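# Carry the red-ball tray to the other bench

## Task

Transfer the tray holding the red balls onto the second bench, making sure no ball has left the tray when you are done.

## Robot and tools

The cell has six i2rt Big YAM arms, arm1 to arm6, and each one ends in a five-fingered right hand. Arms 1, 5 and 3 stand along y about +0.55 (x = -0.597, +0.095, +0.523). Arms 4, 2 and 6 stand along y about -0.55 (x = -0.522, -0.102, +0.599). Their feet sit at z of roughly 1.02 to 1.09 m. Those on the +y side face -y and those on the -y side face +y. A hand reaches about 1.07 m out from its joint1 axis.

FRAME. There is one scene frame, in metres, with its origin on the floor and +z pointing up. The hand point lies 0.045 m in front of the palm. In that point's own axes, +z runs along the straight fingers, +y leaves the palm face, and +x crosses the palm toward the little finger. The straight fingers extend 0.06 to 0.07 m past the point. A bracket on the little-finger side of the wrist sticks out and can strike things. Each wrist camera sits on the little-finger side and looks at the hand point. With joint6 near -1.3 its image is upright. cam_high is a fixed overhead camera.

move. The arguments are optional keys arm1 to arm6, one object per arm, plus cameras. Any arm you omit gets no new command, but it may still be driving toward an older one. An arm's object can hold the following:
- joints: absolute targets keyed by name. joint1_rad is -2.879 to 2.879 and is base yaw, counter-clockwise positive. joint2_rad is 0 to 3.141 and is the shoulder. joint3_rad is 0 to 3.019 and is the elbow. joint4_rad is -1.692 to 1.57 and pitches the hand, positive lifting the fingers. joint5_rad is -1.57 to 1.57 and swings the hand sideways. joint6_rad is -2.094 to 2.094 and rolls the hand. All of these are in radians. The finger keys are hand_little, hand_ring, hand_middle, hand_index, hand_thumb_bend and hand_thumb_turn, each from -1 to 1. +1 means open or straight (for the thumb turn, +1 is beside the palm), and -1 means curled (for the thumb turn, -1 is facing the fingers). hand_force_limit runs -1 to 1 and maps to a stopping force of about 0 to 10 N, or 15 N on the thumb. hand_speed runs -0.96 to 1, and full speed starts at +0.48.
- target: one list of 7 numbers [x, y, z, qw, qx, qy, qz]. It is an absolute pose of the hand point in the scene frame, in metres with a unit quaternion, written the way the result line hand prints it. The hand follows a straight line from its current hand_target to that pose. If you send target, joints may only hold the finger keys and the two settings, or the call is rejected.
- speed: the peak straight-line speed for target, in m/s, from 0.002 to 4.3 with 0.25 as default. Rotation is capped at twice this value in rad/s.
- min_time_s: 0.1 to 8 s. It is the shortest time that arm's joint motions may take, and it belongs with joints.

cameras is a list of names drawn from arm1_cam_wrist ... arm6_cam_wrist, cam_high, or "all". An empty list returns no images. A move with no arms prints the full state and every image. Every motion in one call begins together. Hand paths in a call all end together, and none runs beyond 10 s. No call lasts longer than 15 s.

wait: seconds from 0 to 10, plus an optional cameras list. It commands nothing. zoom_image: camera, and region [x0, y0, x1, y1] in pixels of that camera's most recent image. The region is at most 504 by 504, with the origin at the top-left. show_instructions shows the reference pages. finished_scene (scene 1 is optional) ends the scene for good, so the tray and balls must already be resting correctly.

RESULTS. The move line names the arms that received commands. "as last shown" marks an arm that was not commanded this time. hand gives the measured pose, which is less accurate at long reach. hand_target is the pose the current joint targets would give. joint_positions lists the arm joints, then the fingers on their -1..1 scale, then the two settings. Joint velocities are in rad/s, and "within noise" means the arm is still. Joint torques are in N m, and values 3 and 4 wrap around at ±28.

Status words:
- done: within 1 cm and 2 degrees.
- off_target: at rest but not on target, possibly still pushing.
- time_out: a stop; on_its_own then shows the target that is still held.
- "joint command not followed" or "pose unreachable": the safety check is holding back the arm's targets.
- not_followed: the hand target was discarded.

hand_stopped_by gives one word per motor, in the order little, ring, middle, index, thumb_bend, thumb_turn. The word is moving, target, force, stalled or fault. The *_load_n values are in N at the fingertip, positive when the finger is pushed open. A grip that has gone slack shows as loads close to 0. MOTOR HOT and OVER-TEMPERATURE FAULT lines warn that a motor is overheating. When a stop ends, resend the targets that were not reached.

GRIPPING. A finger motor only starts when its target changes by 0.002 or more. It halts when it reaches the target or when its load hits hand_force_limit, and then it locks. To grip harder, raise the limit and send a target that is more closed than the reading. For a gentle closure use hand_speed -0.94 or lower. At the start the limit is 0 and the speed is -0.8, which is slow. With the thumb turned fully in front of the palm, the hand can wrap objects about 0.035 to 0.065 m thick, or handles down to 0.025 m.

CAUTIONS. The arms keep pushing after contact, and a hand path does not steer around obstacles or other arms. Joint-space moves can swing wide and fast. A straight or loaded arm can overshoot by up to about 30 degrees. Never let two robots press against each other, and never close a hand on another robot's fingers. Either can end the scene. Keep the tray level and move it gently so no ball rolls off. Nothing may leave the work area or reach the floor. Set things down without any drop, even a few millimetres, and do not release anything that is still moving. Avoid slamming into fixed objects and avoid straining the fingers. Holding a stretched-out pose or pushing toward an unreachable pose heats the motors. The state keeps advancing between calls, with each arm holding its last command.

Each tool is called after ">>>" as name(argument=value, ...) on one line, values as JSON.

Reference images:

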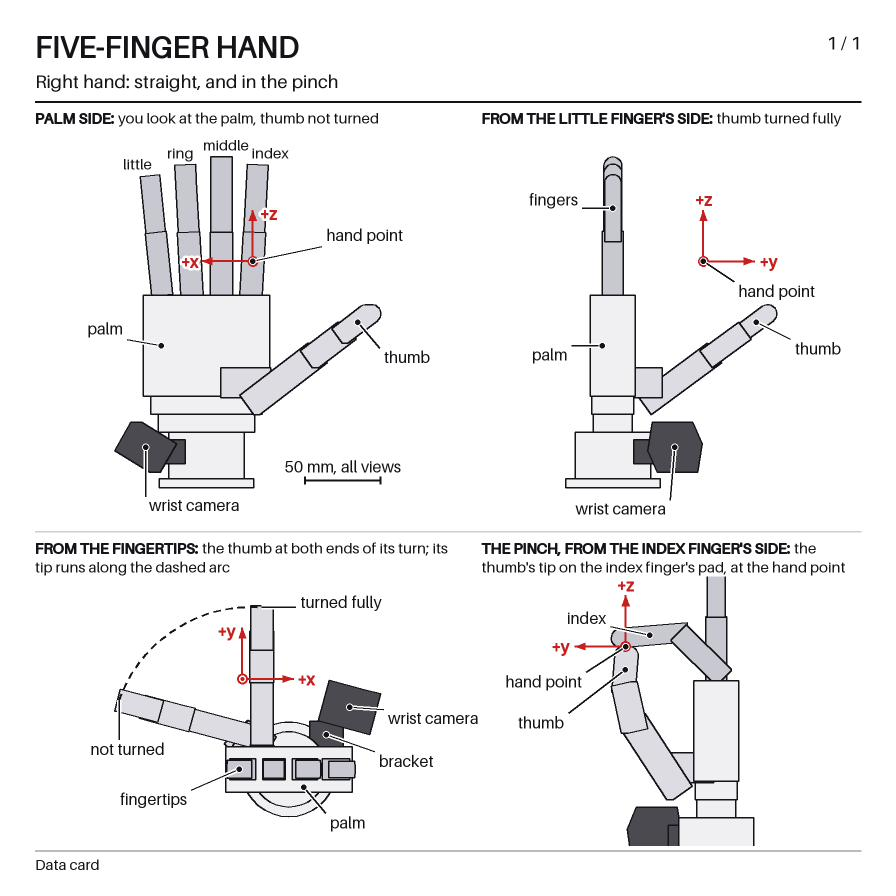

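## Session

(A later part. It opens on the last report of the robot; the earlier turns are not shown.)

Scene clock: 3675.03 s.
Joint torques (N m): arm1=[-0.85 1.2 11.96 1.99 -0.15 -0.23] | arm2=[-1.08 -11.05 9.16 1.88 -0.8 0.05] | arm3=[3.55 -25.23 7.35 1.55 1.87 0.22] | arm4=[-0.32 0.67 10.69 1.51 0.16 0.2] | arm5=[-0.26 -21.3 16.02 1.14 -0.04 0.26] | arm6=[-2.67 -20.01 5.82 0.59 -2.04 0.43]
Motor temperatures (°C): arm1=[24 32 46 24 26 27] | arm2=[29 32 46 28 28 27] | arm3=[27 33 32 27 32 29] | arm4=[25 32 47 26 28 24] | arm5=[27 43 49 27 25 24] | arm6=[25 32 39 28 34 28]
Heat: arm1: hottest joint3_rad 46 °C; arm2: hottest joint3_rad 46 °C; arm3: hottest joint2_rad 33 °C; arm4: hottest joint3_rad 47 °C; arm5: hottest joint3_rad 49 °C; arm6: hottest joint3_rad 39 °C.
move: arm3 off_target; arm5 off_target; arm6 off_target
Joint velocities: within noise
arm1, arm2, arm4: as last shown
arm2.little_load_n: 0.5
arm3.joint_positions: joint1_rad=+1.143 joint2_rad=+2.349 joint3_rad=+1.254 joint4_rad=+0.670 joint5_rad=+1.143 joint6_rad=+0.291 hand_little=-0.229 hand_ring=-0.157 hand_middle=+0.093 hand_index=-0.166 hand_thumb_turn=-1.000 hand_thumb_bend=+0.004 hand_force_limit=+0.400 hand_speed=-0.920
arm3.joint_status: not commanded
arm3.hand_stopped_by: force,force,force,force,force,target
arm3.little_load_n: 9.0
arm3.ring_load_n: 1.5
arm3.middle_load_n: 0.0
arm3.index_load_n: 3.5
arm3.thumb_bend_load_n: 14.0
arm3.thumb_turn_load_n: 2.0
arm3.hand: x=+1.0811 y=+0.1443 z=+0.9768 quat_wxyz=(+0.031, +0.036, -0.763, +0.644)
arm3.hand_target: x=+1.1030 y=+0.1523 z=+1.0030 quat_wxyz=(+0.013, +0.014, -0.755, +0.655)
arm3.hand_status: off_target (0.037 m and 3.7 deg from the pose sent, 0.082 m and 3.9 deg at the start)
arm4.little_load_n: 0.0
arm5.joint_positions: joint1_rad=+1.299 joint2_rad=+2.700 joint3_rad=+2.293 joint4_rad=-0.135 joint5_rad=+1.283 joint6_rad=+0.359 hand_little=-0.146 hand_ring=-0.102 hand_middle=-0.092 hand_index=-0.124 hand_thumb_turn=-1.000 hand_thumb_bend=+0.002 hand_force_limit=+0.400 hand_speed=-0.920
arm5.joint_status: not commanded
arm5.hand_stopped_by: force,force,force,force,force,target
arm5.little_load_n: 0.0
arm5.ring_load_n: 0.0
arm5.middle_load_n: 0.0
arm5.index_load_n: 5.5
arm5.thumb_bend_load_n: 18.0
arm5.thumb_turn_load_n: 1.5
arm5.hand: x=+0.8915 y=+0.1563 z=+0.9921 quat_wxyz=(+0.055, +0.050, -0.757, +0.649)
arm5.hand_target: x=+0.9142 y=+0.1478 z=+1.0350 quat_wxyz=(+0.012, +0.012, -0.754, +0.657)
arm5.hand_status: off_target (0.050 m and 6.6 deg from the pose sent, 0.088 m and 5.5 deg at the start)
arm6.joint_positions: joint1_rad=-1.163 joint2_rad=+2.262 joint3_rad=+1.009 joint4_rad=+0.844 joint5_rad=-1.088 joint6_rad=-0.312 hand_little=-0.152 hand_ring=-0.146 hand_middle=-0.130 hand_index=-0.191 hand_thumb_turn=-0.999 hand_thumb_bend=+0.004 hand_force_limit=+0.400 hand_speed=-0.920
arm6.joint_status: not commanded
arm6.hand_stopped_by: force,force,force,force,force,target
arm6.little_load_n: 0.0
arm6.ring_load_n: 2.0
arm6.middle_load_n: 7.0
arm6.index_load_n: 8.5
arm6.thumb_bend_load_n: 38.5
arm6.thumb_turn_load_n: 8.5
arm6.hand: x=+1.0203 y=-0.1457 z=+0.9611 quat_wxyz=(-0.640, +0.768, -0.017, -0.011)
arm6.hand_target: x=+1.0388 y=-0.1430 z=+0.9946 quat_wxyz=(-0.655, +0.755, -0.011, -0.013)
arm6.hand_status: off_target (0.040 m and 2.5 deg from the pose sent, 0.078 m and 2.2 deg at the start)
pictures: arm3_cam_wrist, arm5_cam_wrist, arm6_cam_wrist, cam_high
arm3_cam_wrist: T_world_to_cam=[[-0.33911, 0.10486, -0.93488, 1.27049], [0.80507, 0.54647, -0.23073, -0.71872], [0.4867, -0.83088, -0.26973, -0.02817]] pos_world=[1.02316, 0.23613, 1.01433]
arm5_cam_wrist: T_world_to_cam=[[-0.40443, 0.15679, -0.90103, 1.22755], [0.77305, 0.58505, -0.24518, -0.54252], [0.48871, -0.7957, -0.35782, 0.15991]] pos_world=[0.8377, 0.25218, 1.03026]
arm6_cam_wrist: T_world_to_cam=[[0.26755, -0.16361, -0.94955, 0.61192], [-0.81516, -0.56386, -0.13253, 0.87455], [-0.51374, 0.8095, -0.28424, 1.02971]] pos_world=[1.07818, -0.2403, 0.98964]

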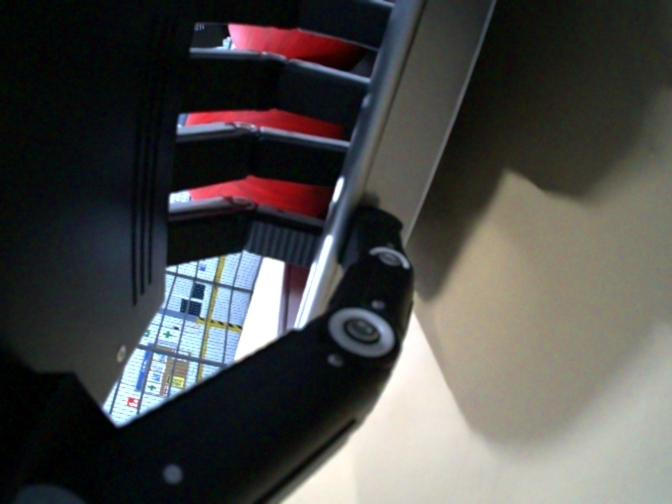

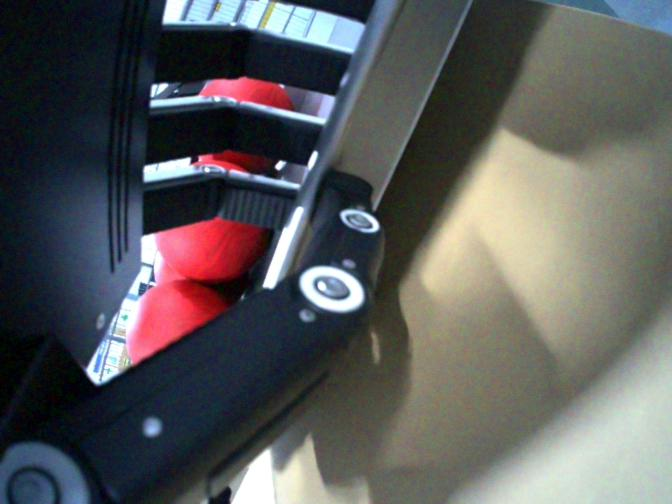

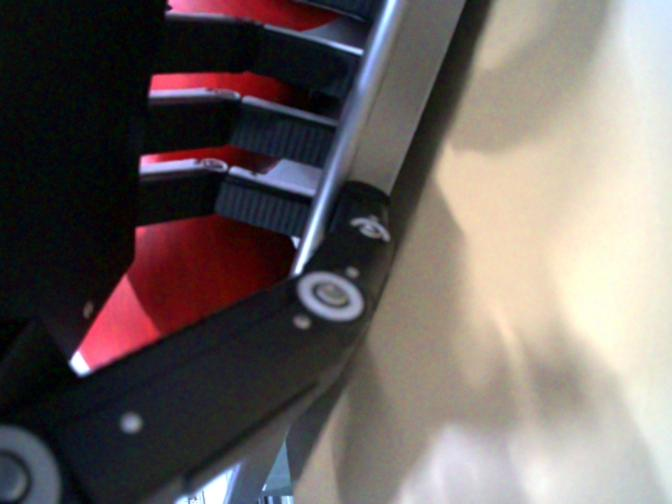

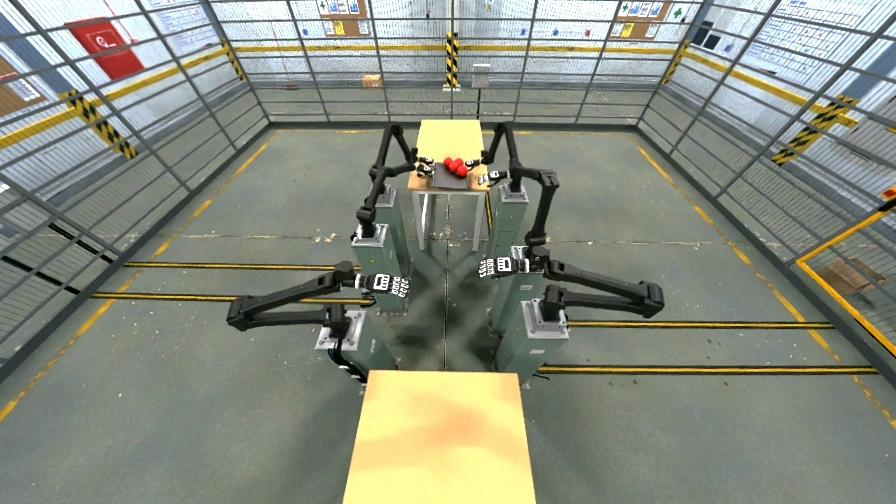

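>>> move(arm3={"target": [1.1434, 0.1525, 0.9748, 0.013, 0.013, -0.755, 0.655], "speed": 0.04}, arm5={"target": [0.9578, 0.1452, 1.0035, -0.0132, -0.0114, 0.7547, -0.6559], "speed": 0.04}, arm6={"target": [1.0792, -0.1434, 0.9681, 0.656, -0.7546, 0.0114, 0.0132], "speed": 0.04}, cameras=["cam_high", "arm3_cam_wrist", "arm5_cam_wrist", "arm6_cam_wrist"])

>>> zoom_image(camera="cam_high", region=[400, 140, 500, 210])

Scene clock: 3695.73 s.
Joint torques (N m): arm1=[-0.38 0.97 11.93 1.92 -0.15 -0.23] | arm2=[-1.14 -10.99 9.17 1.89 -0.79 0.04] | arm3=[3.02 -25.99 7.19 1.61 1.68 0.1] | arm4=[-0.32 0.79 10.71 1.52 0.16 0.2] | arm5=[-0.67 -23.12 16.58 1.28 -0.43 0.06] | arm6=[-2.49 -20.01 5.94 0.29 -1.52 0.43]
Motor temperatures (°C): arm1=[24 32 46 24 26 27] | arm2=[29 31 46 28 28 27] | arm3=[27 35 32 27 33 29] | arm4=[25 32 47 26 28 24] | arm5=[27 42 56 27 25 24] | arm6=[25 32 40 28 35 28]
Heat: arm1: hottest joint3_rad 46 °C; arm2: hottest joint3_rad 46 °C; arm3: hottest joint2_rad 35 °C; arm4: hottest joint3_rad 47 °C; arm5: hottest joint3_rad 56 °C; arm6: hottest joint3_rad 40 °C.
move: arm3 off_target; arm5 off_target; arm6 off_target
Joint velocities: within noise
arm1, arm2, arm4: as last shown
arm1.middle_load_n: -0.5
arm2.little_load_n: 0.0
arm2.ring_load_n: -0.5
arm3.joint_positions: joint1_rad=+1.169 joint2_rad=+2.458 joint3_rad=+1.415 joint4_rad=+0.607 joint5_rad=+1.169 joint6_rad=+0.332 hand_little=-0.229 hand_ring=-0.157 hand_middle=+0.093 hand_index=-0.165 hand_thumb_turn=-1.000 hand_thumb_bend=+0.004 hand_force_limit=+0.400 hand_speed=-0.920
arm3.joint_status: not commanded
arm3.hand_stopped_by: force,force,force,force,force,target
arm3.little_load_n: 6.5
arm3.ring_load_n: 1.5
arm3.middle_load_n: 0.0
arm3.index_load_n: 5.5
arm3.thumb_bend_load_n: 15.0
arm3.thumb_turn_load_n: 3.5
arm3.hand: x=+1.1253 y=+0.1433 z=+0.9522 quat_wxyz=(+0.023, +0.026, -0.762, +0.647)
arm3.hand_target: x=+1.1438 y=+0.1516 z=+0.9746 quat_wxyz=(+0.010, +0.010, -0.755, +0.656)
arm3.hand_status: off_target (0.030 m and 2.2 deg from the pose sent, 0.063 m and 3.7 deg at the start)
arm5.joint_positions: joint1_rad=+1.311 joint2_rad=+3.023 joint3_rad=+2.839 joint4_rad=-0.325 joint5_rad=+1.285 joint6_rad=+0.350 hand_little=-0.146 hand_ring=-0.102 hand_middle=-0.092 hand_index=-0.124 hand_thumb_turn=-1.000 hand_thumb_bend=+0.002 hand_force_limit=+0.400 hand_speed=-0.920
arm5.joint_status: not commanded
arm5.hand_stopped_by: force,force,force,force,force,target
arm5.little_load_n: 0.0
arm5.ring_load_n: 0.0
arm5.middle_load_n: 0.0
arm5.index_load_n: 6.5
arm5.thumb_bend_load_n: 21.5
arm5.thumb_turn_load_n: 2.5
arm5.hand: x=+0.9361 y=+0.1557 z=+0.9546 quat_wxyz=(+0.043, +0.048, -0.754, +0.653)
arm5.hand_target: x=+0.9530 y=+0.1478 z=+1.0034 quat_wxyz=(+0.001, +0.018, -0.751, +0.660)
arm5.hand_status: off_target (0.055 m and 5.4 deg from the pose sent, 0.068 m and 6.6 deg at the start; a joint's target at an end of its range on 17 of 75 steps)
arm6.joint_positions: joint1_rad=-1.205 joint2_rad=+2.349 joint3_rad=+1.148 joint4_rad=+0.799 joint5_rad=-1.129 joint6_rad=-0.337 hand_little=-0.152 hand_ring=-0.146 hand_middle=-0.130 hand_index=-0.191 hand_thumb_turn=-0.999 hand_thumb_bend=+0.004 hand_force_limit=+0.400 hand_speed=-0.920
arm6.joint_status: not commanded
arm6.hand_stopped_by: force,force,force,force,force,target
arm6.little_load_n: 0.0
arm6.ring_load_n: 3.5
arm6.middle_load_n: 4.5
arm6.index_load_n: 4.5
arm6.thumb_bend_load_n: 35.5
arm6.thumb_turn_load_n: 5.5
arm6.hand: x=+1.0676 y=-0.1474 z=+0.9448 quat_wxyz=(-0.647, +0.762, -0.009, -0.002)
arm6.hand_target: x=+1.0827 y=-0.1476 z=+0.9678 quat_wxyz=(-0.656, +0.754, -0.014, -0.009)
arm6.hand_status: off_target (0.026 m and 1.9 deg from the pose sent, 0.059 m and 2.5 deg at the start)
pictures: arm3_cam_wrist, arm5_cam_wrist, arm6_cam_wrist, cam_high
arm3_cam_wrist: T_world_to_cam=[[-0.31339, 0.10062, -0.94428, 1.24322], [0.8135, 0.54143, -0.2123, -0.78575], [0.4899, -0.8347, -0.25154, -0.07763]] pos_world=[1.06686, 0.23553, 0.9876]
arm5_cam_wrist: T_world_to_cam=[[-0.38638, 0.14381, -0.91106, 1.20654], [0.77124, 0.59213, -0.23362, -0.59627], [0.50587, -0.79291, -0.3397, 0.09044]] pos_world=[0.8803, 0.25127, 0.99065]
arm6_cam_wrist: T_world_to_cam=[[0.2909, -0.14634, -0.9455, 0.55733], [-0.81094, -0.56211, -0.1625, 0.93406], [-0.50769, 0.81401, -0.28219, 1.043]] pos_world=[1.12487, -0.2424, 0.97306]

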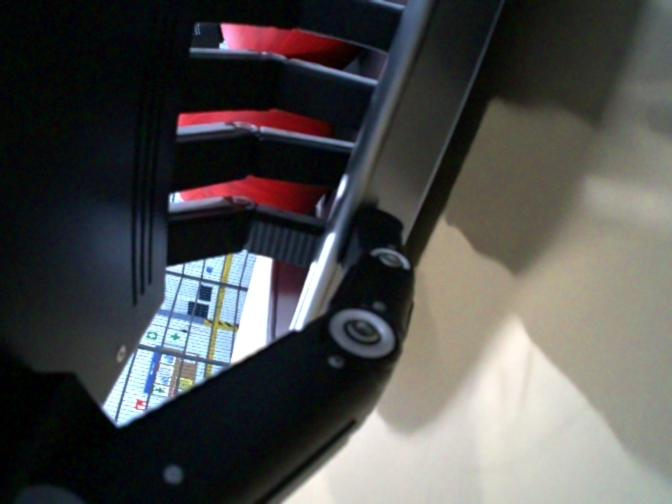

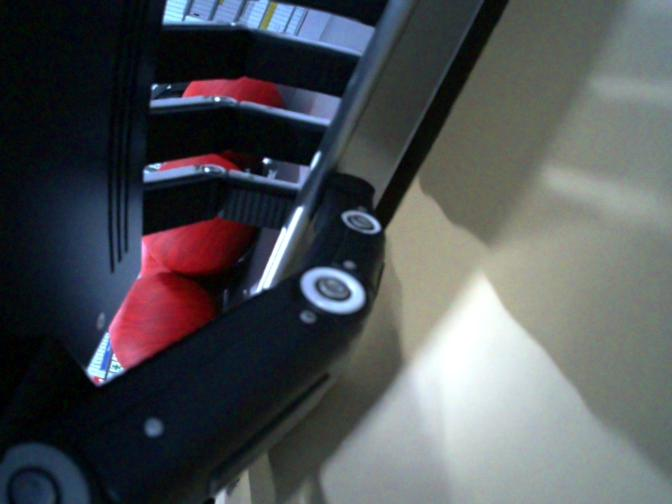

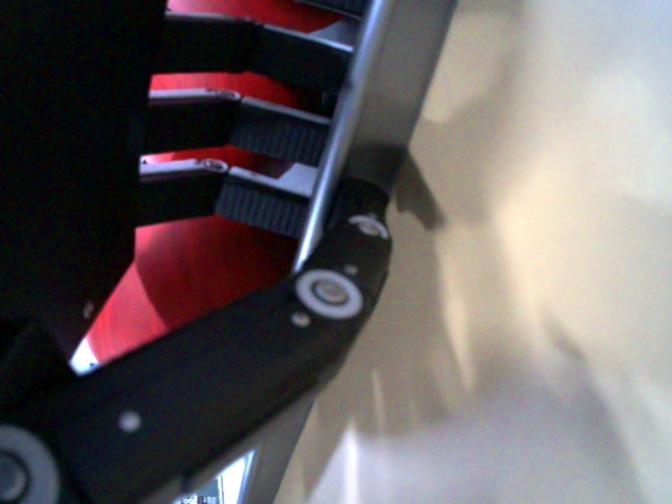

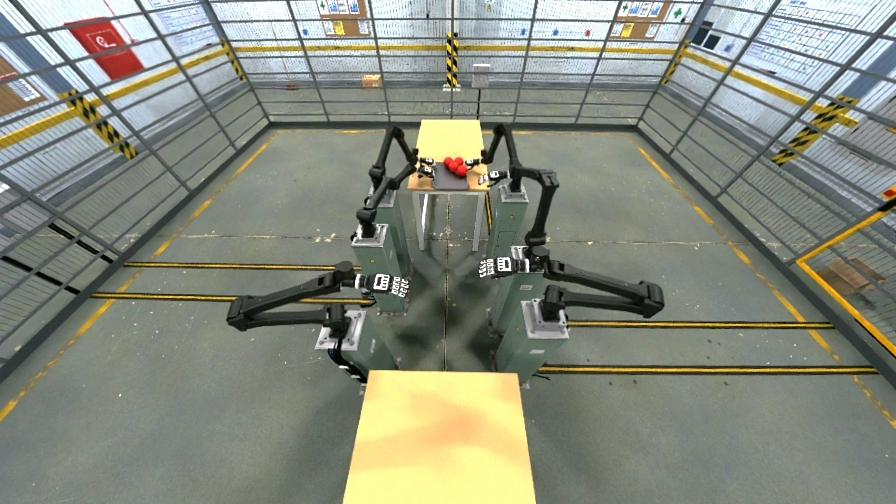

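Scaled by 5.040.

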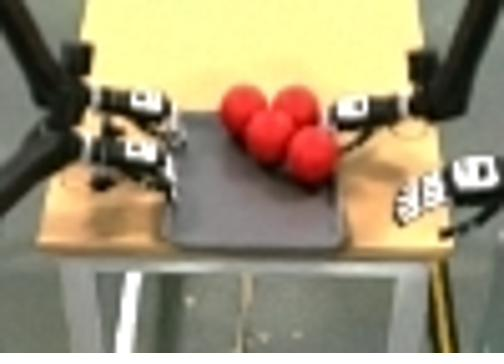

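>>> move(arm3={"target": [1.1434, 0.1525, 0.9498, 0.013, 0.013, -0.755, 0.655], "speed": 0.03}, arm5={"target": [0.9508, 0.1452, 0.9855, -0.0132, -0.0114, 0.7547, -0.6559], "speed": 0.03}, arm6={"target": [1.0792, -0.1434, 0.9431, 0.656, -0.7546, 0.0114, 0.0132], "speed": 0.03}, cameras=["cam_high", "arm3_cam_wrist", "arm5_cam_wrist", "arm6_cam_wrist"])

>>> zoom_image(camera="cam_high", region=[400, 140, 500, 210])

Scene clock: 3713.27 s.
Joint torques (N m): arm1=[-0.97 1.2 11.82 1.91 -0.15 -0.2] | arm2=[-1.26 -10.99 9.16 1.87 -0.79 0.03] | arm3=[3.02 -24.23 7.51 2.47 1.23 0.11] | arm4=[-0.32 0.73 10.7 1.52 0.16 0.19] | arm5=[-1.03 -22.77 16.01 1.05 -0.07 0.22] | arm6=[-1.73 -17.08 5.76 1.69 -0.42 0.4]
Motor temperatures (°C): arm1=[24 32 46 24 26 27] | arm2=[29 31 46 28 28 27] | arm3=[27 35 33 27 32 29] | arm4=[25 32 47 26 28 24] | arm5=[27 43 56 27 25 24] | arm6=[25 33 41 28 34 28]
Heat: arm1: hottest joint3_rad 46 °C; arm2: hottest joint3_rad 46 °C; arm3: hottest joint2_rad 35 °C; arm4: hottest joint3_rad 47 °C; arm5: hottest joint3_rad 56 °C; arm6: hottest joint3_rad 41 °C.
move: arm3 off_target; arm5 off_target; arm6 done
Joint velocities: within noise
arm1, arm2, arm4: as last shown
arm1.middle_load_n: 0.0
arm2.ring_load_n: 0.0
arm3.joint_positions: joint1_rad=+1.176 joint2_rad=+2.486 joint3_rad=+1.432 joint4_rad=+0.607 joint5_rad=+1.183 joint6_rad=+0.331 hand_little=-0.229 hand_ring=-0.157 hand_middle=+0.093 hand_index=-0.165 hand_thumb_turn=-1.000 hand_thumb_bend=+0.004 hand_force_limit=+0.400 hand_speed=-0.920
arm3.joint_status: not commanded
arm3.hand_stopped_by: force,force,force,force,force,target
arm3.little_load_n: 8.5
arm3.ring_load_n: 3.5
arm3.middle_load_n: 0.0
arm3.index_load_n: 4.5
arm3.thumb_bend_load_n: 17.5
arm3.thumb_turn_load_n: 2.5
arm3.hand: x=+1.1254 y=+0.1461 z=+0.9400 quat_wxyz=(+0.030, +0.028, -0.761, +0.647)
arm3.hand_target: x=+1.1428 y=+0.1527 z=+0.9506 quat_wxyz=(+0.013, +0.013, -0.755, +0.655)
arm3.hand_status: off_target (0.022 m and 2.8 deg from the pose sent, 0.020 m and 2.2 deg at the start)
arm4.thumb_bend_load_n: 0.5
arm5.joint_positions: joint1_rad=+1.311 joint2_rad=+3.037 joint3_rad=+2.843 joint4_rad=-0.329 joint5_rad=+1.280 joint6_rad=+0.367 hand_little=-0.146 hand_ring=-0.102 hand_middle=-0.091 hand_index=-0.124 hand_thumb_turn=-1.000 hand_thumb_bend=+0.002 hand_force_limit=+0.400 hand_speed=-0.920
arm5.joint_status: not commanded
arm5.hand_stopped_by: force,force,force,force,force,target
arm5.little_load_n: 0.0
arm5.ring_load_n: 0.0
arm5.middle_load_n: 4.0
arm5.index_load_n: 8.5
arm5.thumb_bend_load_n: 25.5
arm5.thumb_turn_load_n: 4.0
arm5.hand: x=+0.9351 y=+0.1568 z=+0.9432 quat_wxyz=(+0.041, +0.048, -0.756, +0.651)
arm5.hand_target: x=+0.9481 y=+0.1468 z=+0.9858 quat_wxyz=(+0.006, +0.015, -0.753, +0.658)
arm5.hand_status: off_target (0.047 m and 5.3 deg from the pose sent, 0.036 m and 5.4 deg at the start)
arm6.joint_positions: joint1_rad=-1.208 joint2_rad=+2.368 joint3_rad=+1.174 joint4_rad=+0.799 joint5_rad=-1.155 joint6_rad=-0.337 hand_little=-0.152 hand_ring=-0.146 hand_middle=-0.130 hand_index=-0.191 hand_thumb_turn=-1.000 hand_thumb_bend=+0.004 hand_force_limit=+0.400 hand_speed=-0.920
arm6.joint_status: not commanded
arm6.hand_stopped_by: force,force,force,force,force,target
arm6.little_load_n: 0.0
arm6.ring_load_n: 1.0
arm6.middle_load_n: 1.5
arm6.index_load_n: 6.0
arm6.thumb_bend_load_n: 30.0
arm6.thumb_turn_load_n: 5.0
arm6.hand: x=+1.0712 y=-0.1458 z=+0.9428 quat_wxyz=(-0.652, +0.758, +0.000, -0.008)
arm6.hand_target: x=+1.0807 y=-0.1448 z=+0.9436 quat_wxyz=(-0.655, +0.755, -0.012, -0.012)
arm6.hand_status: done (0.008 m and 1.6 deg from the pose sent, 0.012 m and 1.9 deg at the start)
pictures: arm3_cam_wrist, arm5_cam_wrist, arm6_cam_wrist, cam_high
arm3_cam_wrist: T_world_to_cam=[[-0.32561, 0.10108, -0.94009, 1.24115], [0.81383, 0.53609, -0.22424, -0.77826], [0.4813, -0.83809, -0.25682, -0.06327]] pos_world=[1.06796, 0.23874, 0.97602]
arm5_cam_wrist: T_world_to_cam=[[-0.38443, 0.14864, -0.91111, 1.19306], [0.77078, 0.59484, -0.22818, -0.604], [0.50805, -0.78998, -0.34324, 0.08876]] pos_world=[0.8791, 0.25207, 0.97966]
arm6_cam_wrist: T_world_to_cam=[[0.29683, -0.12875, -0.94621, 0.55148], [-0.79833, -0.57717, -0.17191, 0.93069], [-0.52399, 0.80641, -0.2741, 1.05165]] pos_world=[1.13035, -0.2399, 0.97007]

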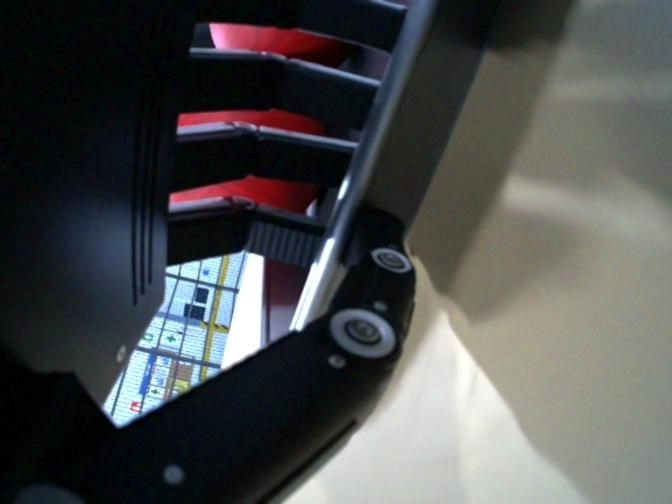

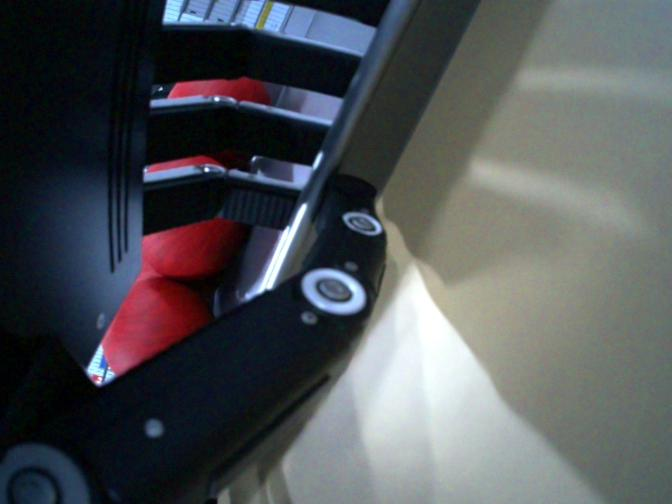

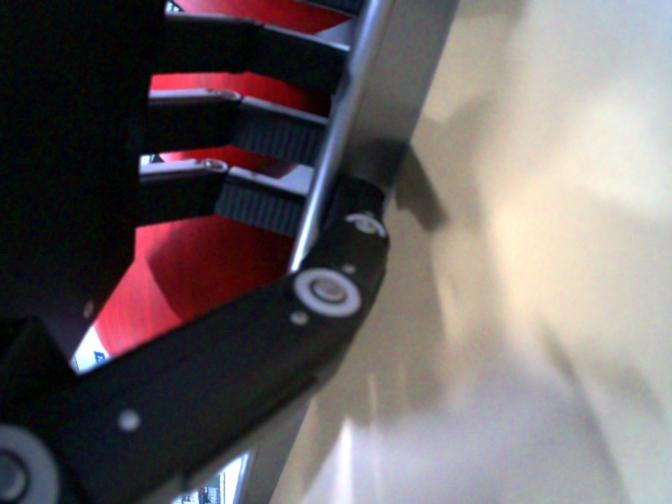

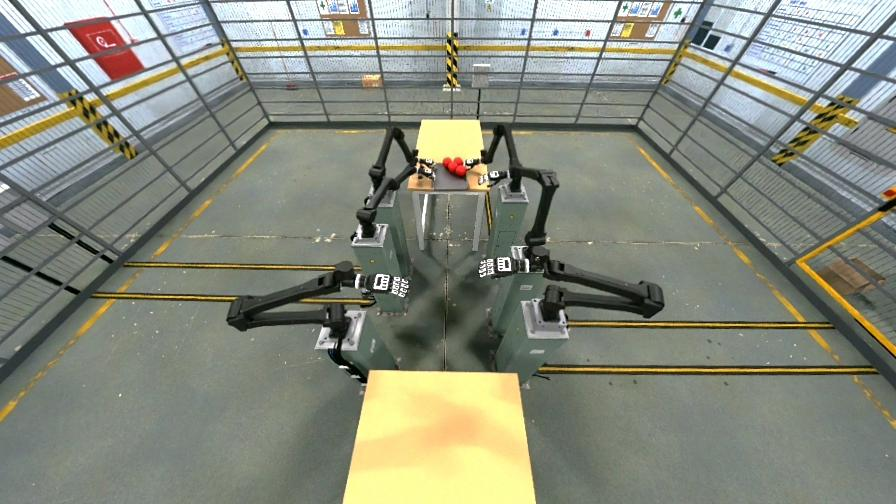

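Scaled by 5.040.

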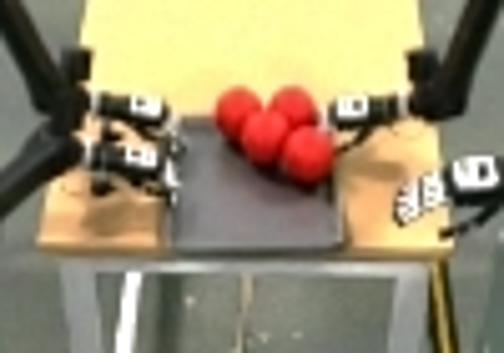

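>>> move(arm3={"target": [1.1434, 0.1525, 0.9298, 0.013, 0.013, -0.755, 0.655], "speed": 0.03}, arm5={"target": [0.9478, 0.1452, 0.9655, -0.0132, -0.0114, 0.7547, -0.6559], "speed": 0.03}, arm6={"target": [1.0792, -0.1434, 0.9301, 0.656, -0.7546, 0.0114, 0.0132], "speed": 0.03}, cameras=["cam_high", "arm3_cam_wrist", "arm5_cam_wrist"])

>>> zoom_image(camera="cam_high", region=[400, 140, 500, 210])

Scene clock: 3726.27 s.
Joint torques (N m): arm1=[-0.85 1.26 12 1.85 -0.13 -0.23] | arm2=[-1.14 -10.93 9.14 1.85 -0.78 0.04] | arm3=[3.08 -21.36 7.51 3.03 0.36 0.2] | arm4=[-0.38 0.79 10.71 1.51 0.16 0.2] | arm5=[-1.49 -20.95 14.78 2.03 -0.04 0.07] | arm6=[-1.38 -16.03 5.56 1.66 -0.18 0.32]
Motor temperatures (°C): arm1=[24 32 46 24 26 27] | arm2=[29 31 46 28 28 27] | arm3=[27 34 33 27 32 29] | arm4=[25 32 47 26 28 24] | arm5=[27 43 58 27 25 24] | arm6=[25 33 40 28 32 28]
Heat: arm1: hottest joint3_rad 46 °C; arm2: hottest joint3_rad 46 °C; arm3: hottest joint2_rad 34 °C; arm4: hottest joint3_rad 47 °C; arm5: hottest joint3_rad 58 °C; arm6: hottest joint3_rad 40 °C.
move: arm3 off_target; arm5 off_target; arm6 off_target
Joint velocities: within noise
arm1, arm2, arm4: as last shown
arm3.joint_positions: joint1_rad=+1.182 joint2_rad=+2.501 joint3_rad=+1.452 joint4_rad=+0.611 joint5_rad=+1.200 joint6_rad=+0.323 hand_little=-0.229 hand_ring=-0.156 hand_middle=+0.093 hand_index=-0.166 hand_thumb_turn=-1.000 hand_thumb_bend=+0.004 hand_force_limit=+0.400 hand_speed=-0.920
arm3.joint_status: not commanded
arm3.hand_stopped_by: force,force,force,force,force,target
arm3.little_load_n: 11.5
arm3.ring_load_n: 5.0
arm3.middle_load_n: 0.0
arm3.index_load_n: 2.5
arm3.thumb_bend_load_n: 16.5
arm3.thumb_turn_load_n: 1.0
arm3.hand: x=+1.1293 y=+0.1470 z=+0.9380 quat_wxyz=(+0.033, +0.025, -0.758, +0.651)
arm3.hand_target: x=+1.1424 y=+0.1529 z=+0.9296 quat_wxyz=(+0.015, +0.016, -0.756, +0.655)
arm3.hand_status: off_target (0.017 m and 2.8 deg from the pose sent, 0.022 m and 2.8 deg at the start)
arm4.little_load_n: -0.5
arm4.thumb_bend_load_n: 0.0
arm5.joint_positions: joint1_rad=+1.311 joint2_rad=+3.046 joint3_rad=+2.856 joint4_rad=-0.331 joint5_rad=+1.275 joint6_rad=+0.378 hand_little=-0.146 hand_ring=-0.102 hand_middle=-0.091 hand_index=-0.124 hand_thumb_turn=-1.000 hand_thumb_bend=+0.002 hand_force_limit=+0.400 hand_speed=-0.920
arm5.joint_status: not commanded
arm5.hand_stopped_by: force,force,force,force,force,target
arm5.little_load_n: 0.0
arm5.ring_load_n: 0.0
arm5.middle_load_n: 4.0
arm5.index_load_n: 8.5
arm5.thumb_bend_load_n: 25.0
arm5.thumb_turn_load_n: 6.0
arm5.hand: x=+0.9370 y=+0.1569 z=+0.9417 quat_wxyz=(+0.035, +0.044, -0.757, +0.651)
arm5.hand_target: x=+0.9457 y=+0.1458 z=+0.9653 quat_wxyz=(+0.007, +0.016, -0.754, +0.657)
arm5.hand_status: off_target (0.029 m and 4.5 deg from the pose sent, 0.028 m and 5.3 deg at the start)
arm6.joint_positions: joint1_rad=-1.209 joint2_rad=+2.381 joint3_rad=+1.188 joint4_rad=+0.821 joint5_rad=-1.169 joint6_rad=-0.326 hand_little=-0.152 hand_ring=-0.146 hand_middle=-0.131 hand_index=-0.191 hand_thumb_turn=-1.000 hand_thumb_bend=+0.004 hand_force_limit=+0.400 hand_speed=-0.920
arm6.joint_status: not commanded
arm6.hand_stopped_by: force,force,force,force,force,target
arm6.little_load_n: 0.0
arm6.ring_load_n: 0.0
arm6.middle_load_n: 0.0
arm6.index_load_n: 6.5
arm6.thumb_bend_load_n: 28.5
arm6.thumb_turn_load_n: 5.5
arm6.hand: x=+1.0736 y=-0.1444 z=+0.9420 quat_wxyz=(-0.656, +0.754, +0.006, -0.008)
arm6.hand_target: x=+1.0773 y=-0.1437 z=+0.9311 quat_wxyz=(-0.656, +0.754, -0.008, -0.016)
arm6.hand_status: off_target (0.013 m and 2.1 deg from the pose sent, 0.015 m and 1.6 deg at the start)
pictures: arm3_cam_wrist, arm5_cam_wrist, cam_high
arm3_cam_wrist: T_world_to_cam=[[-0.32623, 0.09435, -0.94057, 1.24266], [0.8177, 0.52738, -0.23072, -0.77947], [0.47427, -0.84437, -0.2492, -0.06322]] pos_world=[1.07276, 0.24045, 0.97322]
arm5_cam_wrist: T_world_to_cam=[[-0.37183, 0.14905, -0.91626, 1.18536], [0.77251, 0.59701, -0.21637, -0.61897], [0.51476, -0.78827, -0.33713, 0.07501]] pos_world=[0.8803, 0.25197, 0.97745]

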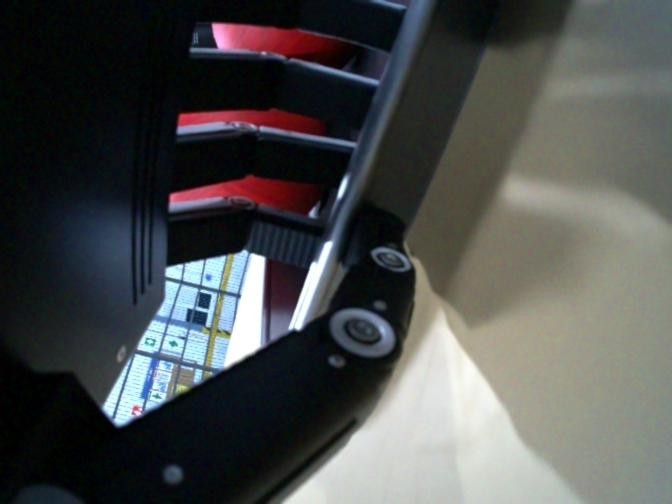

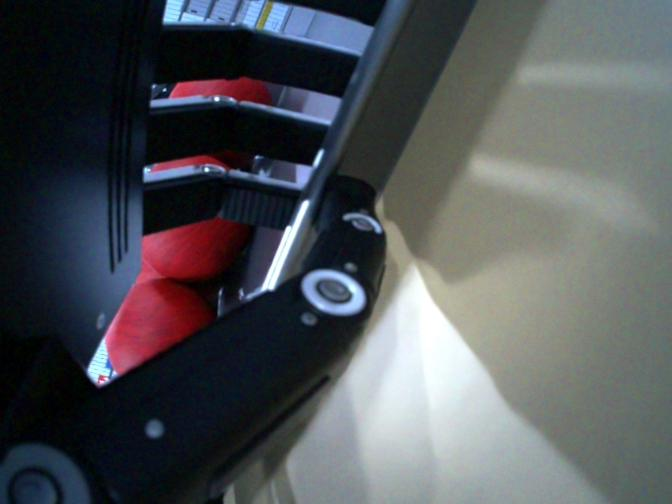

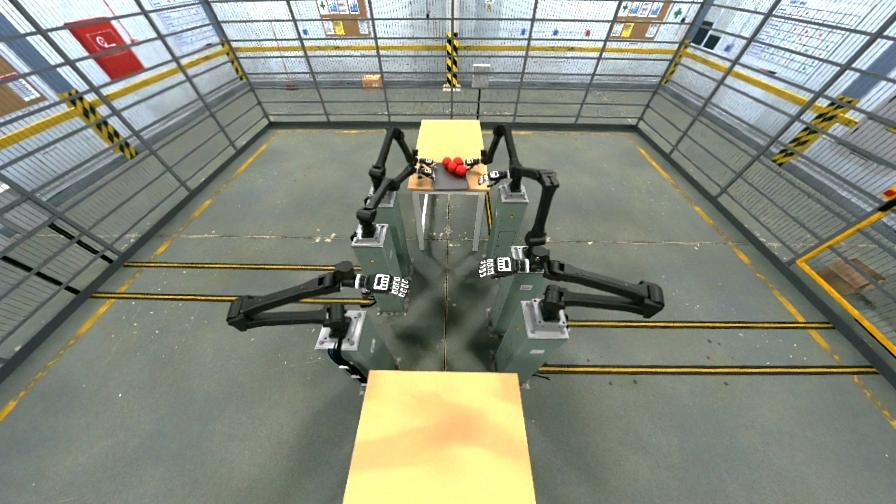

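Scaled by 5.040.

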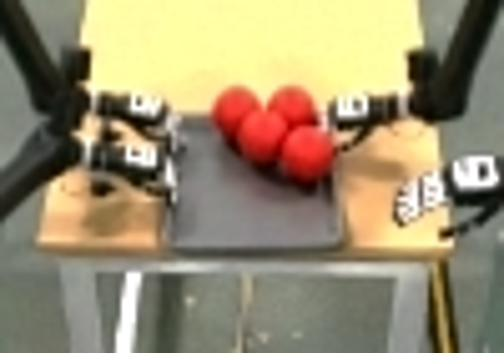

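>>> move(arm5={"target": [0.9448, 0.1452, 0.9520, -0.0132, -0.0114, 0.7547, -0.6559], "speed": 0.03})

>>> move(arm5={"joints": {"hand_little": 0.0, "hand_ring": 0.0, "hand_middle": 0.0, "hand_index": 0.0, "hand_thumb_bend": 0.02, "hand_speed": -0.92}}, cameras=["cam_high", "arm5_cam_wrist"])

Scene clock: 3740.30 s.
Joint torques (N m): arm1=[-0.62 1.38 11.84 1.81 -0.16 -0.22] | arm2=[-1.2 -10.93 9.16 1.89 -0.79 0.03] | arm3=[2.73 -20.84 7.54 3 0.4 0.18] | arm4=[-0.32 0.73 10.71 1.52 0.16 0.19] | arm5=[-1.26 -20.95 13.85 2.54 0.11 0.08] | arm6=[-1.38 -15.79 5.55 1.66 -0.18 0.32]
Motor temperatures (°C): arm1=[24 32 46 24 26 27] | arm2=[29 31 46 28 28 27] | arm3=[27 34 33 27 30 29] | arm4=[25 32 47 26 28 24] | arm5=[27 43 55 27 25 24] | arm6=[25 33 40 28 30 28]
Heat: arm1: hottest joint3_rad 46 °C; arm2: hottest joint3_rad 46 °C; arm3: hottest joint2_rad 34 °C; arm4: hottest joint3_rad 47 °C; arm5: hottest joint3_rad 55 °C; arm6: hottest joint3_rad 40 °C.
move: arm5 off_target
Joint velocities: within noise
arm1.joint_positions: joint1_rad=+0.326 joint2_rad=+0.424 joint3_rad=+0.550 joint4_rad=-0.271 joint5_rad=+0.294 joint6_rad=+0.069 hand_little=+0.600 hand_ring=+0.600 hand_middle=+0.600 hand_index=+0.600 hand_thumb_turn=-1.000 hand_thumb_bend=+0.150 hand_force_limit=+0.400 hand_speed=-0.800
arm1.joint_status: not commanded
arm1.hand_stopped_by: target,target,target,target,target,target
arm1.little_load_n: 0.0
arm1.ring_load_n: 0.0
arm1.middle_load_n: 0.0
arm1.index_load_n: 0.0
arm1.thumb_bend_load_n: 0.0
arm1.thumb_turn_load_n: 0.0
arm1.hand: x=-0.5176 y=+0.2190 z=+1.3153 quat_wxyz=(-0.008, -0.009, -0.755, +0.655)
arm1.hand_target: x=-0.5207 y=+0.2197 z=+1.3235 quat_wxyz=(-0.003, -0.006, -0.753, +0.658)
arm1.hand_status: not commanded
arm2, arm3, arm6: as last shown
arm3.thumb_bend_load_n: 17.0
arm3.hand_target: x=+1.1423 y=+0.1529 z=+0.9296 quat_wxyz=(+0.015, +0.016, -0.756, +0.655)
arm4.joint_positions: joint1_rad=-0.356 joint2_rad=+0.410 joint3_rad=+0.366 joint4_rad=-0.096 joint5_rad=-0.351 joint6_rad=-0.077 hand_little=+0.600 hand_ring=+0.600 hand_middle=+0.600 hand_index=+0.600 hand_thumb_turn=-1.000 hand_thumb_bend=+0.150 hand_force_limit=+0.400 hand_speed=-0.800
arm4.joint_status: not commanded
arm4.hand_stopped_by: target,target,target,target,target,target
arm4.little_load_n: 0.0
arm4.ring_load_n: 0.0
arm4.middle_load_n: 0.0
arm4.index_load_n: 0.0
arm4.thumb_bend_load_n: 0.0
arm4.thumb_turn_load_n: 0.0
arm4.hand: x=-0.4942 y=-0.2208 z=+1.3198 quat_wxyz=(-0.657, +0.754, +0.008, +0.011)
arm4.hand_target: x=-0.4977 y=-0.2225 z=+1.3218 quat_wxyz=(-0.656, +0.755, +0.005, +0.006)
arm4.hand_status: not commanded
arm5.joint_positions: joint1_rad=+1.313 joint2_rad=+3.049 joint3_rad=+2.858 joint4_rad=-0.323 joint5_rad=+1.280 joint6_rad=+0.378 hand_little=-0.146 hand_ring=-0.102 hand_middle=-0.091 hand_index=-0.124 hand_thumb_turn=-1.000 hand_thumb_bend=+0.002 hand_force_limit=+0.400 hand_speed=-0.920
arm5.joint_status: not commanded
arm5.hand_stopped_by: force,force,force,force,force,target
arm5.little_load_n: 0.0
arm5.ring_load_n: 0.0
arm5.middle_load_n: 4.0
arm5.index_load_n: 7.5
arm5.thumb_bend_load_n: 24.5
arm5.thumb_turn_load_n: 6.5
arm5.hand: x=+0.9374 y=+0.1578 z=+0.9411 quat_wxyz=(+0.034, +0.041, -0.756, +0.652)
arm5.hand_target: x=+0.9430 y=+0.1463 z=+0.9530 quat_wxyz=(+0.009, +0.013, -0.753, +0.658)
arm5.hand_status: off_target (0.018 m and 4.2 deg from the pose sent, 0.017 m and 4.5 deg at the start)
arm6.thumb_turn_load_n: 5.0
pictures: none

Scene clock: 3741.43 s.
Joint torques (N m): arm1=[-0.62 1.14 11.86 1.99 -0.13 -0.25] | arm2=[-1.03 -11.11 9.2 1.92 -0.79 0.03] | arm3=[1.9 -21.71 7.45 3.08 0.45 0.11] | arm4=[-0.32 0.73 10.71 1.51 0.16 0.2] | arm5=[-1.14 -20.42 14.09 2.55 0 0.1] | arm6=[-1.38 -15.85 5.53 1.66 -0.18 0.32]
Motor temperatures (°C): arm1=[24 32 46 24 26 27] | arm2=[29 31 46 28 28 27] | arm3=[27 34 33 27 30 29] | arm4=[25 32 47 26 28 24] | arm5=[27 43 55 27 25 24] | arm6=[25 33 40 28 30 28]
Heat: arm1: hottest joint3_rad 46 °C; arm2: hottest joint3_rad 46 °C; arm3: hottest joint2_rad 34 °C; arm4: hottest joint3_rad 47 °C; arm5: hottest joint3_rad 55 °C; arm6: hottest joint3_rad 40 °C.
move: arm5 done
Joint velocities: within noise
arm1, arm2, arm3, arm4, arm6: as last shown
arm2.index_load_n: -0.5
arm3.little_load_n: 12.0
arm4.thumb_bend_load_n: 0.5
arm5.joint_positions: joint1_rad=+1.316 joint2_rad=+3.049 joint3_rad=+2.858 joint4_rad=-0.323 joint5_rad=+1.280 joint6_rad=+0.378 hand_little=+0.000 hand_ring=+0.000 hand_middle=+0.000 hand_index=+0.000 hand_thumb_turn=-1.000 hand_thumb_bend=+0.023 hand_force_limit=+0.400 hand_speed=-0.920
arm5.joint_status: all done
arm5.hand_stopped_by: target,target,target,target,target,target
arm5.little_load_n: 0.0
arm5.ring_load_n: 0.0
arm5.middle_load_n: 0.0
arm5.index_load_n: 0.0
arm5.thumb_bend_load_n: 5.0
arm5.thumb_turn_load_n: 0.0
arm5.hand: x=+0.9386 y=+0.1603 z=+0.9412 quat_wxyz=(+0.033, +0.042, -0.756, +0.653)
arm5.hand_target: x=+0.9433 y=+0.1463 z=+0.9534 quat_wxyz=(+0.008, +0.013, -0.753, +0.658)
arm5.hand_status: not commanded
arm6.index_load_n: 6.0
pictures: arm5_cam_wrist, cam_high
arm5_cam_wrist: T_world_to_cam=[[-0.36698, 0.14543, -0.91879, 1.18342], [0.77336, 0.59659, -0.21446, -0.62488], [0.51695, -0.78926, -0.33141, 0.06953]] pos_world=[0.8816, 0.25557, 0.97635]

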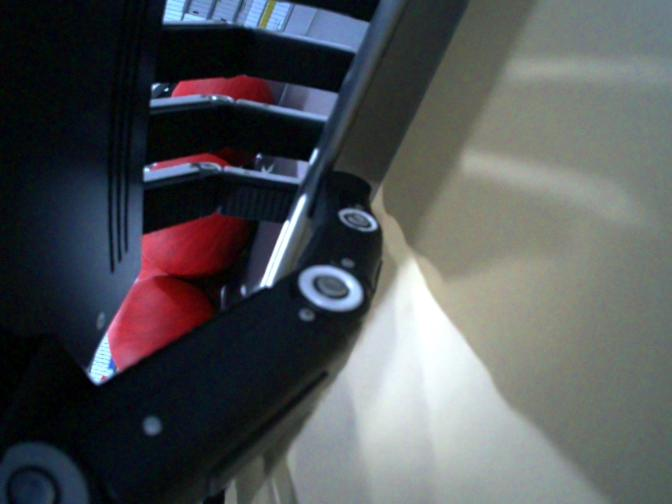

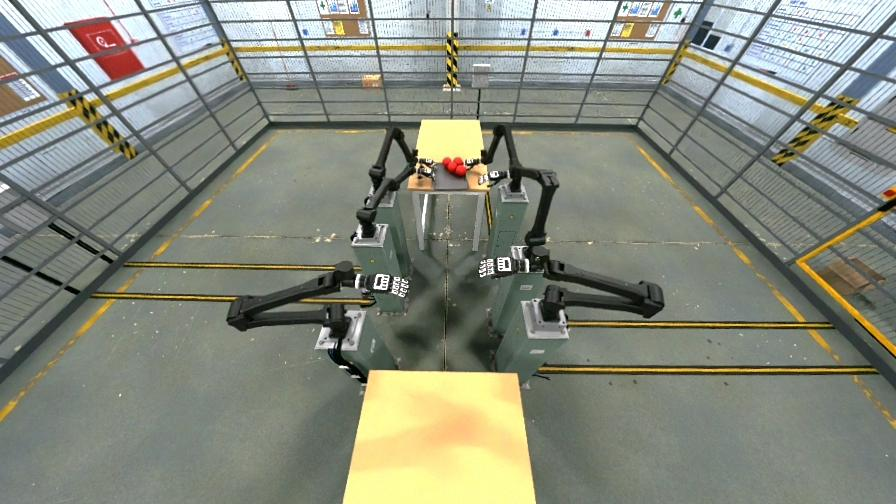

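>>> move(arm5={"joints": {"hand_little": 0.2, "hand_ring": 0.2, "hand_middle": 0.2, "hand_index": 0.2, "hand_thumb_bend": 0.06, "hand_speed": -0.9}})

>>> move(arm5={"joints": {"hand_little": 0.65, "hand_ring": 0.65, "hand_middle": 0.65, "hand_index": 0.65, "hand_thumb_bend": 0.18, "hand_speed": -0.85}}, cameras=["cam_high", "arm5_cam_wrist"])

>>> zoom_image(camera="cam_high", region=[400, 140, 500, 210])

Scene clock: 3749.73 s.
Joint torques (N m): arm1=[-1.03 1.32 11.88 1.84 -0.17 -0.22] | arm2=[-1.14 -11.16 9.18 1.88 -0.78 0.03] | arm3=[2.55 -21.66 7.61 2.99 0.45 0.12] | arm4=[-0.26 0.79 10.71 1.51 0.16 0.19] | arm5=[-0.44 -20.25 13.85 2.47 0.19 0.04] | arm6=[-1.38 -15.85 5.53 1.66 -0.18 0.32]
Motor temperatures (°C): arm1=[24 32 46 24 26 27] | arm2=[29 31 46 28 28 27] | arm3=[27 34 33 27 30 29] | arm4=[25 32 48 26 28 24] | arm5=[27 43 54 27 25 24] | arm6=[25 33 41 28 30 28]
Heat: arm1: hottest joint3_rad 46 °C; arm2: hottest joint3_rad 46 °C; arm3: hottest joint2_rad 34 °C; arm4: hottest joint3_rad 48 °C; arm5: hottest joint3_rad 54 °C; arm6: hottest joint3_rad 41 °C.
move: arm5 done
Joint velocities: within noise
arm1, arm3, arm4, arm6: as last shown
arm1.middle_load_n: -0.5
arm2.joint_positions: joint1_rad=-1.453 joint2_rad=+1.745 joint3_rad=+1.265 joint4_rad=-0.300 joint5_rad=-1.361 joint6_rad=-0.736 hand_little=+0.650 hand_ring=+0.650 hand_middle=+0.650 hand_index=+0.650 hand_thumb_turn=-1.000 hand_thumb_bend=+0.180 hand_force_limit=+0.400 hand_speed=-0.850
arm2.joint_status: not commanded
arm2.hand_stopped_by: target,target,target,target,target,target
arm2.little_load_n: 0.0
arm2.ring_load_n: 0.0
arm2.middle_load_n: 0.0
arm2.index_load_n: 0.0
arm2.thumb_bend_load_n: 0.0
arm2.thumb_turn_load_n: 0.0
arm2.hand: x=+0.3985 y=-0.2867 z=+1.2229 quat_wxyz=(-0.654, +0.757, -0.002, -0.010)
arm2.hand_target: x=+0.4008 y=-0.2913 z=+1.2233 quat_wxyz=(-0.656, +0.755, +0.000, -0.003)
arm2.hand_status: not commanded
arm3.little_load_n: 11.5
arm3.ring_load_n: 4.5
arm4.thumb_bend_load_n: 0.0
arm5.joint_positions: joint1_rad=+1.307 joint2_rad=+3.052 joint3_rad=+2.858 joint4_rad=-0.320 joint5_rad=+1.272 joint6_rad=+0.392 hand_little=+0.200 hand_ring=+0.200 hand_middle=+0.200 hand_index=+0.200 hand_thumb_turn=-1.000 hand_thumb_bend=+0.060 hand_force_limit=+0.400 hand_speed=-0.900
arm5.joint_status: all done
arm5.hand_stopped_by: target,target,target,target,target,target
arm5.little_load_n: 0.0
arm5.ring_load_n: 0.0
arm5.middle_load_n: 0.0
arm5.index_load_n: 0.0
arm5.thumb_bend_load_n: 0.0
arm5.thumb_turn_load_n: 0.0
arm5.hand: x=+0.9369 y=+0.1531 z=+0.9385 quat_wxyz=(+0.029, +0.036, -0.757, +0.651)
arm5.hand_target: x=+0.9420 y=+0.1410 z=+0.9534 quat_wxyz=(+0.006, +0.008, -0.754, +0.657)
arm5.hand_status: not commanded
pictures: none

Scene clock: 3751.30 s.
Joint torques (N m): arm1=[-0.56 1.55 11.99 1.74 -0.16 -0.2] | arm2=[-1.14 -10.99 9.21 1.92 -0.78 0.04] | arm3=[2.49 -22.3 7.53 2.99 0.43 0.12] | arm4=[-0.32 0.73 10.7 1.51 0.16 0.2] | arm5=[-0.97 -20.25 13.48 2.43 0.11 0.06] | arm6=[-1.38 -15.79 5.55 1.66 -0.18 0.32]
Motor temperatures (°C): arm1=[24 32 46 24 26 27] | arm2=[29 31 46 28 28 27] | arm3=[27 34 33 27 30 29] | arm4=[25 32 48 26 28 24] | arm5=[27 44 54 27 25 24] | arm6=[25 33 41 28 30 28]
Heat: arm1: hottest joint3_rad 46 °C; arm2: hottest joint3_rad 46 °C; arm3: hottest joint2_rad 34 °C; arm4: hottest joint3_rad 48 °C; arm5: hottest joint3_rad 54 °C; arm6: hottest joint3_rad 41 °C.
move: arm5 done
Joint velocities: within noise
arm1, arm2, arm3, arm4, arm6: as last shown
arm1.middle_load_n: 0.0
arm1.index_load_n: -0.5
arm3.ring_load_n: 5.0
arm3.thumb_bend_load_n: 16.5
arm5.joint_positions: joint1_rad=+1.302 joint2_rad=+3.052 joint3_rad=+2.858 joint4_rad=-0.320 joint5_rad=+1.272 joint6_rad=+0.392 hand_little=+0.650 hand_ring=+0.650 hand_middle=+0.650 hand_index=+0.650 hand_thumb_turn=-1.000 hand_thumb_bend=+0.180 hand_force_limit=+0.400 hand_speed=-0.850
arm5.joint_status: all done
arm5.hand_stopped_by: target,target,target,target,target,target
arm5.little_load_n: 0.0
arm5.ring_load_n: 0.0
arm5.middle_load_n: 0.0
arm5.index_load_n: 0.0
arm5.thumb_bend_load_n: 0.0
arm5.thumb_turn_load_n: 0.0
arm5.hand: x=+0.9350 y=+0.1493 z=+0.9384 quat_wxyz=(+0.031, +0.034, -0.757, +0.651)
arm5.hand_target: x=+0.9401 y=+0.1371 z=+0.9534 quat_wxyz=(+0.008, +0.007, -0.754, +0.657)
arm5.hand_status: not commanded
pictures: arm5_cam_wrist, cam_high
arm5_cam_wrist: T_world_to_cam=[[-0.35214, 0.15213, -0.9235, 1.17068], [0.78182, 0.59025, -0.20089, -0.63582], [0.51453, -0.79276, -0.32679, 0.06014]] pos_world=[0.8784, 0.24487, 0.97305]

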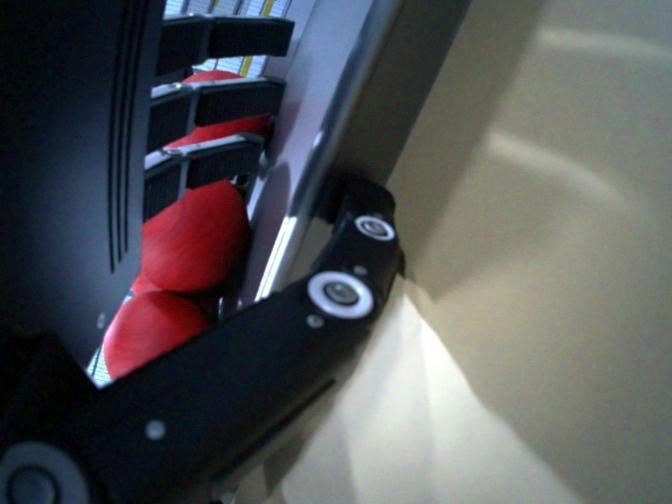

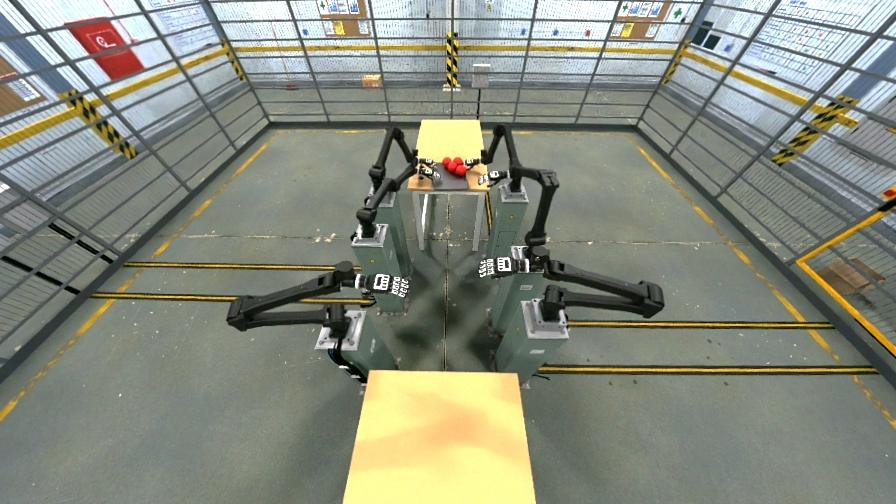

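Scaled by 5.040.

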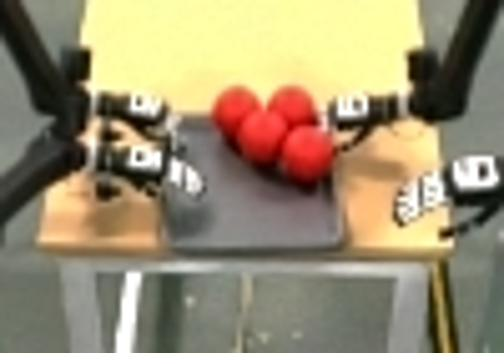

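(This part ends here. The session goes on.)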